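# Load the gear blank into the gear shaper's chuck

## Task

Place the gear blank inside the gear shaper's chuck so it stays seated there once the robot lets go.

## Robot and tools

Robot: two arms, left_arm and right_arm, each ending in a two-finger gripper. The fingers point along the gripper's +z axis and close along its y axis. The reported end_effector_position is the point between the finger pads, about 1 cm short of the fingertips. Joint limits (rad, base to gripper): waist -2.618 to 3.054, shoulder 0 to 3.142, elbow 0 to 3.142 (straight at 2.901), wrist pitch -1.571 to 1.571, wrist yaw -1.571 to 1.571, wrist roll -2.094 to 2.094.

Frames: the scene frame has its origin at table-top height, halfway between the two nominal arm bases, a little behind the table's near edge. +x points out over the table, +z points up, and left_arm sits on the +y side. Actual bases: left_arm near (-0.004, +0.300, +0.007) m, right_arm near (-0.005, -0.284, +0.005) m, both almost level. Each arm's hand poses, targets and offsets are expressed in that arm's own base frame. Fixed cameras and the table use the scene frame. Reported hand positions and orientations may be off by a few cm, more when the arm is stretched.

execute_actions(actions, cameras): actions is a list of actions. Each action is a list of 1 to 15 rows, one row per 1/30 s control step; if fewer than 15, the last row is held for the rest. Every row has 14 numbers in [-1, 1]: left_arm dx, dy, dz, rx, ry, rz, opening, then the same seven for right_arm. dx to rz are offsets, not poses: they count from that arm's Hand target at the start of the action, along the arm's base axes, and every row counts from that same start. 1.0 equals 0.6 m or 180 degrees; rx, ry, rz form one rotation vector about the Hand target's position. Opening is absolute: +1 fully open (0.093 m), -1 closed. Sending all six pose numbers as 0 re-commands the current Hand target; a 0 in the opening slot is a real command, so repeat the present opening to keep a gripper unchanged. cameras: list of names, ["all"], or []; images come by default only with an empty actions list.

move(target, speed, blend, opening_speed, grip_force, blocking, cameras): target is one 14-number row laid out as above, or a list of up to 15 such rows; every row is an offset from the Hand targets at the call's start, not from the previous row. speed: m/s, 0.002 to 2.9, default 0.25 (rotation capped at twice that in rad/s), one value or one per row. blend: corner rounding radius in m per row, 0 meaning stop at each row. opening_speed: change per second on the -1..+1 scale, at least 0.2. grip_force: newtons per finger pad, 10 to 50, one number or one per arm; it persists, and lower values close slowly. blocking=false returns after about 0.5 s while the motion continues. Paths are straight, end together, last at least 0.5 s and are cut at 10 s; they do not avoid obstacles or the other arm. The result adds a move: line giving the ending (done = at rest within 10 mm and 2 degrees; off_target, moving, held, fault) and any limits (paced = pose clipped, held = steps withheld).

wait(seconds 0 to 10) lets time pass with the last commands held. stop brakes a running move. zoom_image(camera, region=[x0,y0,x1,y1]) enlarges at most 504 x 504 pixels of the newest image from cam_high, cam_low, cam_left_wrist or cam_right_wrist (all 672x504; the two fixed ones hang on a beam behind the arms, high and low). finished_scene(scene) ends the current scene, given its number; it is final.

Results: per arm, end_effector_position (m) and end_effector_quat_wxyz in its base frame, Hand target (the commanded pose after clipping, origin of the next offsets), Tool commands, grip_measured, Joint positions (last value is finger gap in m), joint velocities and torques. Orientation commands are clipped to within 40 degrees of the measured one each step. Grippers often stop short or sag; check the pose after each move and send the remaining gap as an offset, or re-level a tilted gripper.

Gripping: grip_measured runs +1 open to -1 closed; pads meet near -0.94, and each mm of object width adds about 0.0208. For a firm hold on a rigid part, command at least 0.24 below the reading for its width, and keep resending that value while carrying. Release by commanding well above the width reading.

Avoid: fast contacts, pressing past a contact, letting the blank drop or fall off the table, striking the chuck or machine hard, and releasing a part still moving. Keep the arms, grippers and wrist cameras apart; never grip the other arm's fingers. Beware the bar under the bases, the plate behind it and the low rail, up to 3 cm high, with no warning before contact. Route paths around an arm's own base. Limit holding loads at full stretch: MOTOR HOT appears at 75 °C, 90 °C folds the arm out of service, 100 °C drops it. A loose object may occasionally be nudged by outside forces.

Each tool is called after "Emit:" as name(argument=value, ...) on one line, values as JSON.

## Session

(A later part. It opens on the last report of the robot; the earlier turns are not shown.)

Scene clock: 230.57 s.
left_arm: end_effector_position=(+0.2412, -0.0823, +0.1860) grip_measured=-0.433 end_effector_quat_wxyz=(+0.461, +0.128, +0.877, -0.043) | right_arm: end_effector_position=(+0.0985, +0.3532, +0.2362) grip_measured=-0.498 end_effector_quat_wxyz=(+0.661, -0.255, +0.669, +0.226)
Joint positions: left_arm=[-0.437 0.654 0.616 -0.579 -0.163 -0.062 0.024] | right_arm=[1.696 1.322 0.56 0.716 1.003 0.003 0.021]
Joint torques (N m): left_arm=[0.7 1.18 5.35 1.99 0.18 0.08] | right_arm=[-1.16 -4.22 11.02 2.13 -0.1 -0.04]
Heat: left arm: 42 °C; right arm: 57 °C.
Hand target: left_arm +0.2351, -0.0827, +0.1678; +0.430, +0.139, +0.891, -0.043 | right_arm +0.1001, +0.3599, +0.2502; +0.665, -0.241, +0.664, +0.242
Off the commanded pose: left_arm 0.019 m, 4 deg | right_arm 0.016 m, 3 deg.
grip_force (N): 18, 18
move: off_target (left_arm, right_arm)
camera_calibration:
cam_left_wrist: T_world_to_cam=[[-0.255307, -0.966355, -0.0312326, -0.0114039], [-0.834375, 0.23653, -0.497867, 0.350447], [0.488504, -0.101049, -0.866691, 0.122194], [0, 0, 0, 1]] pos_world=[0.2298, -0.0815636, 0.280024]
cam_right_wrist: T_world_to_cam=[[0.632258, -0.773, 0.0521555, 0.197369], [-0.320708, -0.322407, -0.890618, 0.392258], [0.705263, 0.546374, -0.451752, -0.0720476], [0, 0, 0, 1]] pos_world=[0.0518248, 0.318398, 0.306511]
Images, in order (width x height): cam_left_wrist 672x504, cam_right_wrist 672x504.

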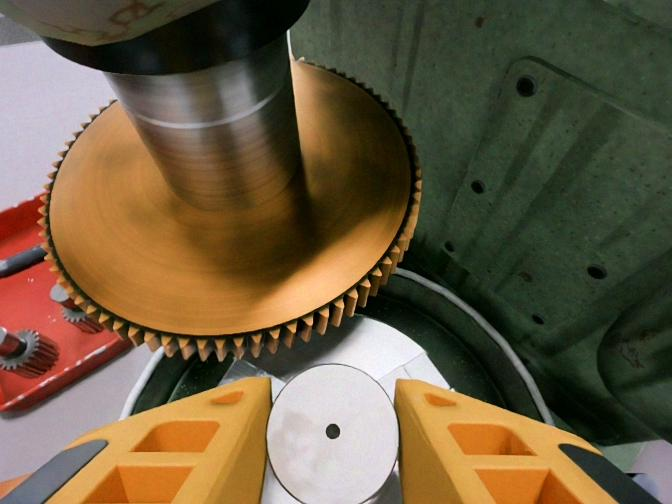

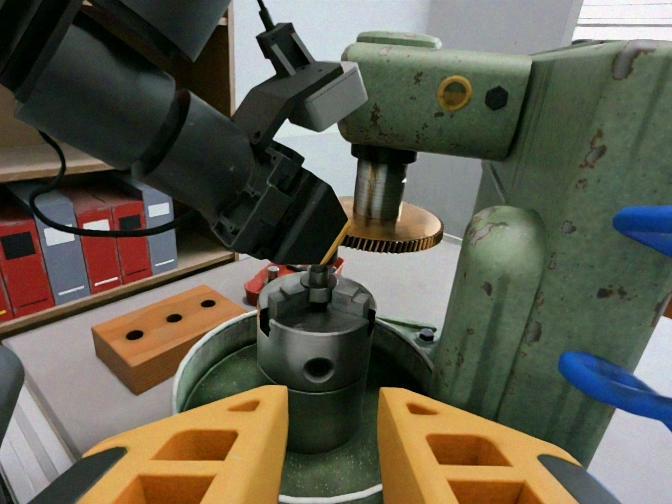

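Emit:
move(target=[[-0.006,0,0.015,-0.0014,-0.0054,0,-0.6,0,0,0,0,0,0,-0.5],[0.018,0,0.015,-0.0014,-0.0054,0,-0.6,0,0,0,0,0,0,-0.5],[0.018,0.009,0.013,-0.0014,-0.0054,0,-0.6,0,0,0,0,0,0,-0.5],[-0.008,0.009,0.013,-0.0014,-0.0054,0,-0.6,0,0,0,0,0,0,-0.5],[-0.008,-0.009,0.011,-0.0014,-0.0054,0,-0.6,0,0,0,0,0,0,-0.5],[0.018,-0.009,0.011,-0.0014,-0.0054,0,-0.6,0,0,0,0,0,0,-0.5],[0.018,0,0.006,-0.0014,-0.0054,0,-0.6,0,0,0,0,0,0,-0.5],[-0.008,0.0,0.003,-0.0014,-0.0054,0,-0.6,0,0,0,0,0,0,-0.5],[0.01,0.0,0.0,-0.0014,-0.0054,0,-0.6,0,0,0,0,0,0,-0.5],[0.00,0.0,-0.003,-0.0014,-0.0054,0,-0.6,0,0,0,0,0,0,-0.5]], speed=0.02, blend=0.001, cameras=["cam_left_wrist","cam_right_wrist"])

Emit:
zoom_image(camera="cam_right_wrist", region=[270, 220, 370, 300])

Scene clock: 250.63 s.
left_arm: end_effector_position=(+0.2428, -0.0827, +0.1764) grip_measured=-0.433 end_effector_quat_wxyz=(+0.454, +0.131, +0.880, -0.044) | right_arm: end_effector_position=(+0.0985, +0.3532, +0.2362) grip_measured=-0.498 end_effector_quat_wxyz=(+0.661, -0.255, +0.669, +0.226)
Joint positions: left_arm=[-0.422 0.665 0.593 -0.558 -0.144 -0.054 0.024] | right_arm=[1.696 1.322 0.56 0.716 1.003 0.003 0.021]
Joint torques (N m): left_arm=[-0.8 -1.39 5.41 2.04 -0.07 0.03] | right_arm=[-1.14 -4.19 11 2.13 -0.1 -0.04]
Heat: left arm: 42 °C; right arm: 57 °C.
Hand target: left_arm +0.2351, -0.0827, +0.1659; +0.438, +0.139, +0.887, -0.044 | right_arm +0.1001, +0.3599, +0.2502; +0.665, -0.241, +0.664, +0.242
Off the commanded pose: left_arm 0.013 m, 2 deg | right_arm 0.016 m, 3 deg.
grip_force (N): 18, 18
move: off_target (left_arm, right_arm)
camera_calibration:
cam_left_wrist: T_world_to_cam=[[-0.262255, -0.964568, -0.0288344, -0.0102575], [-0.841029, 0.243113, -0.483287, 0.346658], [0.473174, -0.102494, -0.874987, 0.118186], [0, 0, 0, 1]] pos_world=[0.232937, -0.0820577, 0.27065]
cam_right_wrist: T_world_to_cam=[[0.632258, -0.773, 0.0521555, 0.197369], [-0.320708, -0.322407, -0.890618, 0.392258], [0.705263, 0.546374, -0.451752, -0.0720476], [0, 0, 0, 1]] pos_world=[0.0518248, 0.318398, 0.306511]
Images, in order (width x height): cam_left_wrist 672x504, cam_right_wrist 672x504.

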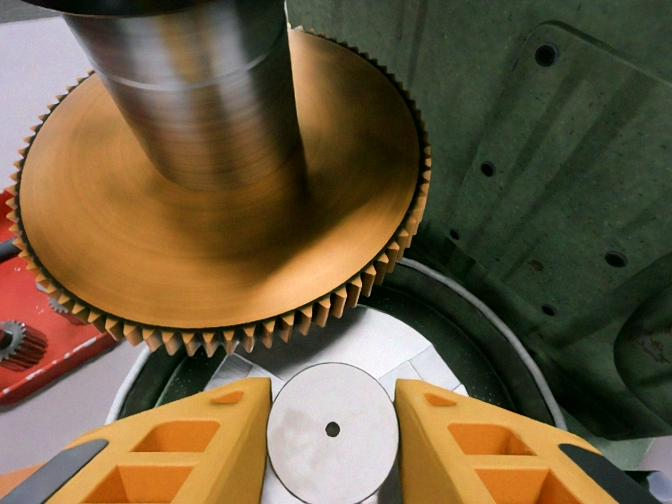

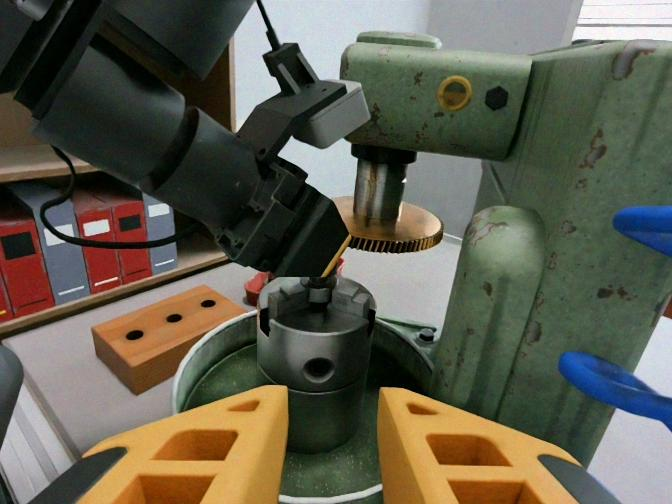

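Scaled by 5.040 from the camera's 672x504 image, which has a finer 960x720 frame.

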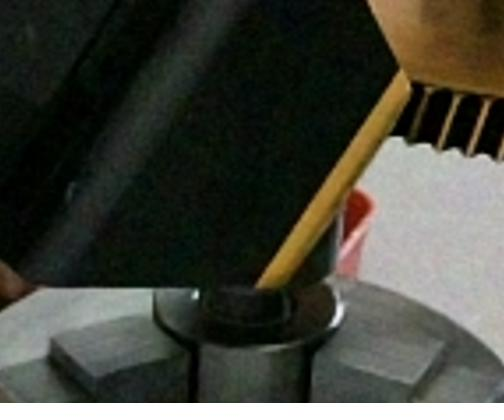

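Emit:
move(target=[[-0.006,0,-0.005,0,0,0,-0.6,0,0,0,0,0,0,-0.5],[0.02,0,-0.005,0,0,0,-0.6,0,0,0,0,0,0,-0.5],[0.02,0.009,-0.007,0,0,0,-0.6,0,0,0,0,0,0,-0.5],[-0.004,0.009,-0.009,0,0,0,-0.6,0,0,0,0,0,0,-0.5],[-0.004,-0.009,-0.01,0,0,0,-0.6,0,0,0,0,0,0,-0.5],[0.02,-0.009,-0.011,0,0,0,-0.6,0,0,0,0,0,0,-0.5],[0.02,0,-0.012,0,0,0,-0.6,0,0,0,0,0,0,-0.5],[-0.002,0.0,-0.015,0,0,0,-0.6,0,0,0,0,0,0,-0.5],[0.016,0.0,-0.015,0,0,0,-0.6,0,0,0,0,0,0,-0.5],[0.008,0.0,-0.015,0,0,0,-0.6,0,0,0,0,0,0,-0.5]], speed=0.02, blend=0.001, cameras=["cam_left_wrist","cam_right_wrist"])

Emit:
zoom_image(camera="cam_right_wrist", region=[270, 220, 370, 300])

Scene clock: 261.67 s.
left_arm: end_effector_position=(+0.2438, -0.0815, +0.1665) grip_measured=-0.433 end_effector_quat_wxyz=(+0.451, +0.130, +0.882, -0.044) | right_arm: end_effector_position=(+0.0985, +0.3532, +0.2362) grip_measured=-0.498 end_effector_quat_wxyz=(+0.661, -0.255, +0.669, +0.226)
Joint positions: left_arm=[-0.412 0.665 0.557 -0.528 -0.136 -0.051 0.024] | right_arm=[1.696 1.322 0.56 0.716 1.003 0.003 0.021]
Joint torques (N m): left_arm=[-0.36 -0.09 5.49 2.26 0 0.08] | right_arm=[-1.16 -4.22 11.02 2.12 -0.1 -0.03]
Heat: left arm: 42 °C; right arm: 58 °C.
Hand target: left_arm +0.2399, -0.0828, +0.1569; +0.438, +0.139, +0.887, -0.044 | right_arm +0.1001, +0.3599, +0.2502; +0.665, -0.241, +0.664, +0.242
Off the commanded pose: left_arm 0.010 m, 2 deg | right_arm 0.016 m, 3 deg.
grip_force (N): 18, 18
move: off_target (right_arm)
camera_calibration:
cam_left_wrist: T_world_to_cam=[[-0.259605, -0.965306, -0.0280876, -0.00993875], [-0.844422, 0.241015, -0.478396, 0.34236], [0.468568, -0.100476, -0.877695, 0.110921], [0, 0, 0, 1]] pos_world=[0.234542, -0.0809629, 0.260859]
cam_right_wrist: T_world_to_cam=[[0.632258, -0.773, 0.0521555, 0.197369], [-0.320708, -0.322407, -0.890618, 0.392258], [0.705263, 0.546374, -0.451752, -0.0720476], [0, 0, 0, 1]] pos_world=[0.0518248, 0.318398, 0.306511]
Images, in order (width x height): cam_left_wrist 672x504, cam_right_wrist 672x504.

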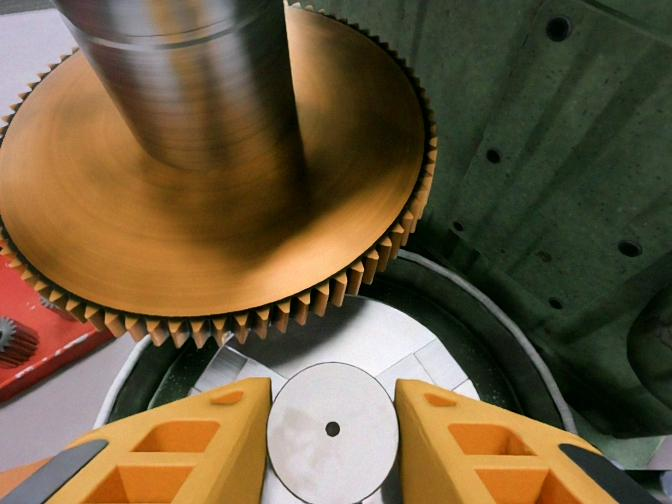

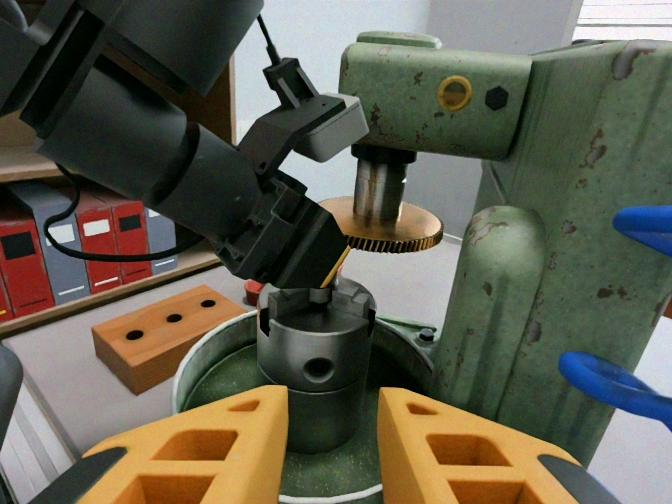

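Scaled by 5.040 from the camera's 672x504 image, which has a finer 960x720 frame.

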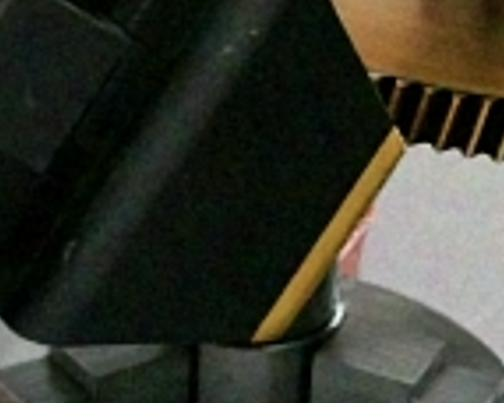

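Emit:
move(target=[[0.014,0,-0.01,0,0,0,-0.6,0,0,0,0,0,0,-0.5],[0.002,0.003,-0.01,0,0,0,-0.6,0,0,0,0,0,0,-0.5],[0.006,0,0.008,0,0,0,-0.6,0,0,0,0,0,0,-0.5],[0.006,0,0.008,0,0,0,0.2,0,0,0,0,0,0,-0.5],[-0.1,0.028,0.13,0,0,0,0.2,0,0,0,0,0,0,-0.5]], speed=[0.02,0.02,0.03,0.1,0.1], blend=[0.001,0.001,0,0,0], opening_speed=1, cameras=["cam_left_wrist","cam_right_wrist"])

Emit:
zoom_image(camera="cam_right_wrist", region=[280, 220, 360, 300])

Emit:
zoom_image(camera="cam_left_wrist", region=[280, 180, 420, 400])

Scene clock: 272.67 s.
left_arm: end_effector_position=(+0.1816, -0.0670, +0.2275) grip_measured=+0.198 end_effector_quat_wxyz=(+0.432, +0.144, +0.889, -0.041) | right_arm: end_effector_position=(+0.0985, +0.3532, +0.2362) grip_measured=-0.498 end_effector_quat_wxyz=(+0.661, -0.255, +0.669, +0.226)
Joint positions: left_arm=[-0.556 0.533 0.846 -1.01 -0.234 -0.125 0.055] | right_arm=[1.696 1.322 0.56 0.716 1.003 0.003 0.021]
Joint torques (N m): left_arm=[-0.58 0.96 7.76 2.18 -0.23 -0.09] | right_arm=[-1.14 -4.23 11.02 2.12 -0.1 -0.04]
Heat: left arm: 43 °C; right arm: 58 °C.
Hand target: left_arm +0.1799, -0.0660, +0.2350; +0.438, +0.139, +0.887, -0.044 | right_arm +0.1001, +0.3599, +0.2502; +0.665, -0.241, +0.664, +0.242
Off the commanded pose: left_arm 0.008 m, 1 deg | right_arm 0.016 m, 3 deg.
grip_force (N): 18, 18
move: off_target (right_arm)
camera_calibration:
cam_left_wrist: T_world_to_cam=[[-0.283178, -0.958185, -0.0411304, -0.00260669], [-0.856688, 0.271996, -0.438296, 0.310658], [0.431156, -0.08888, -0.897889, 0.207254], [0, 0, 0, 1]] pos_world=[0.17604, -0.0685748, 0.322144]
cam_right_wrist: T_world_to_cam=[[0.632258, -0.773, 0.0521555, 0.197369], [-0.320708, -0.322407, -0.890618, 0.392258], [0.705263, 0.546374, -0.451752, -0.0720476], [0, 0, 0, 1]] pos_world=[0.0518248, 0.318398, 0.306511]
Images, in order (width x height): cam_left_wrist 672x504, cam_right_wrist 672x504.

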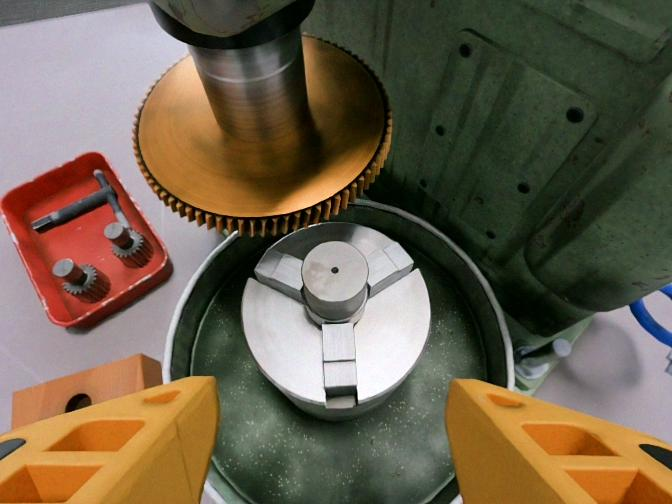

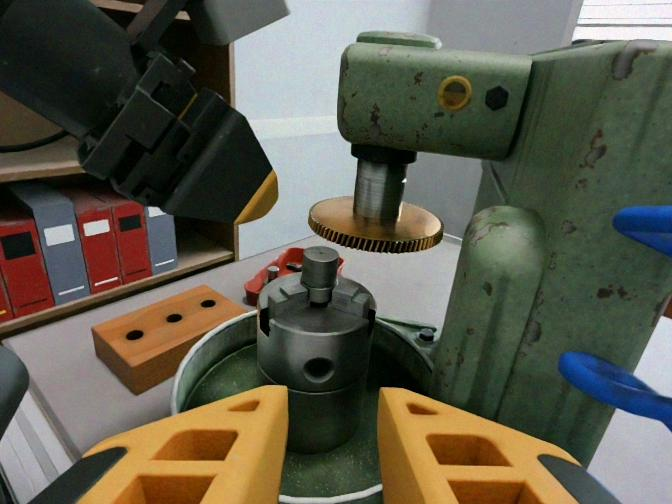

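Scaled by 6.300 from the camera's 672x504 image, which has a finer 960x720 frame.

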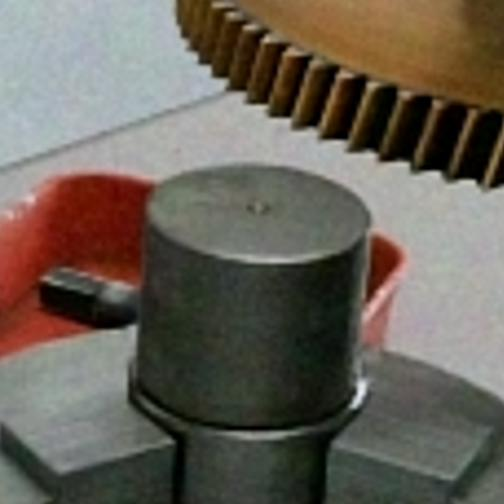

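Scaled by 2.291 from the camera's 672x504 image, which has a finer 960x720 frame.

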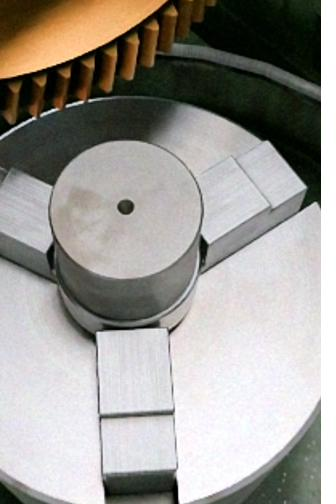

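Fully seated, same as in scene 1.

Emit:
finished_scene(scene=2)

The scene is finished: the task was done.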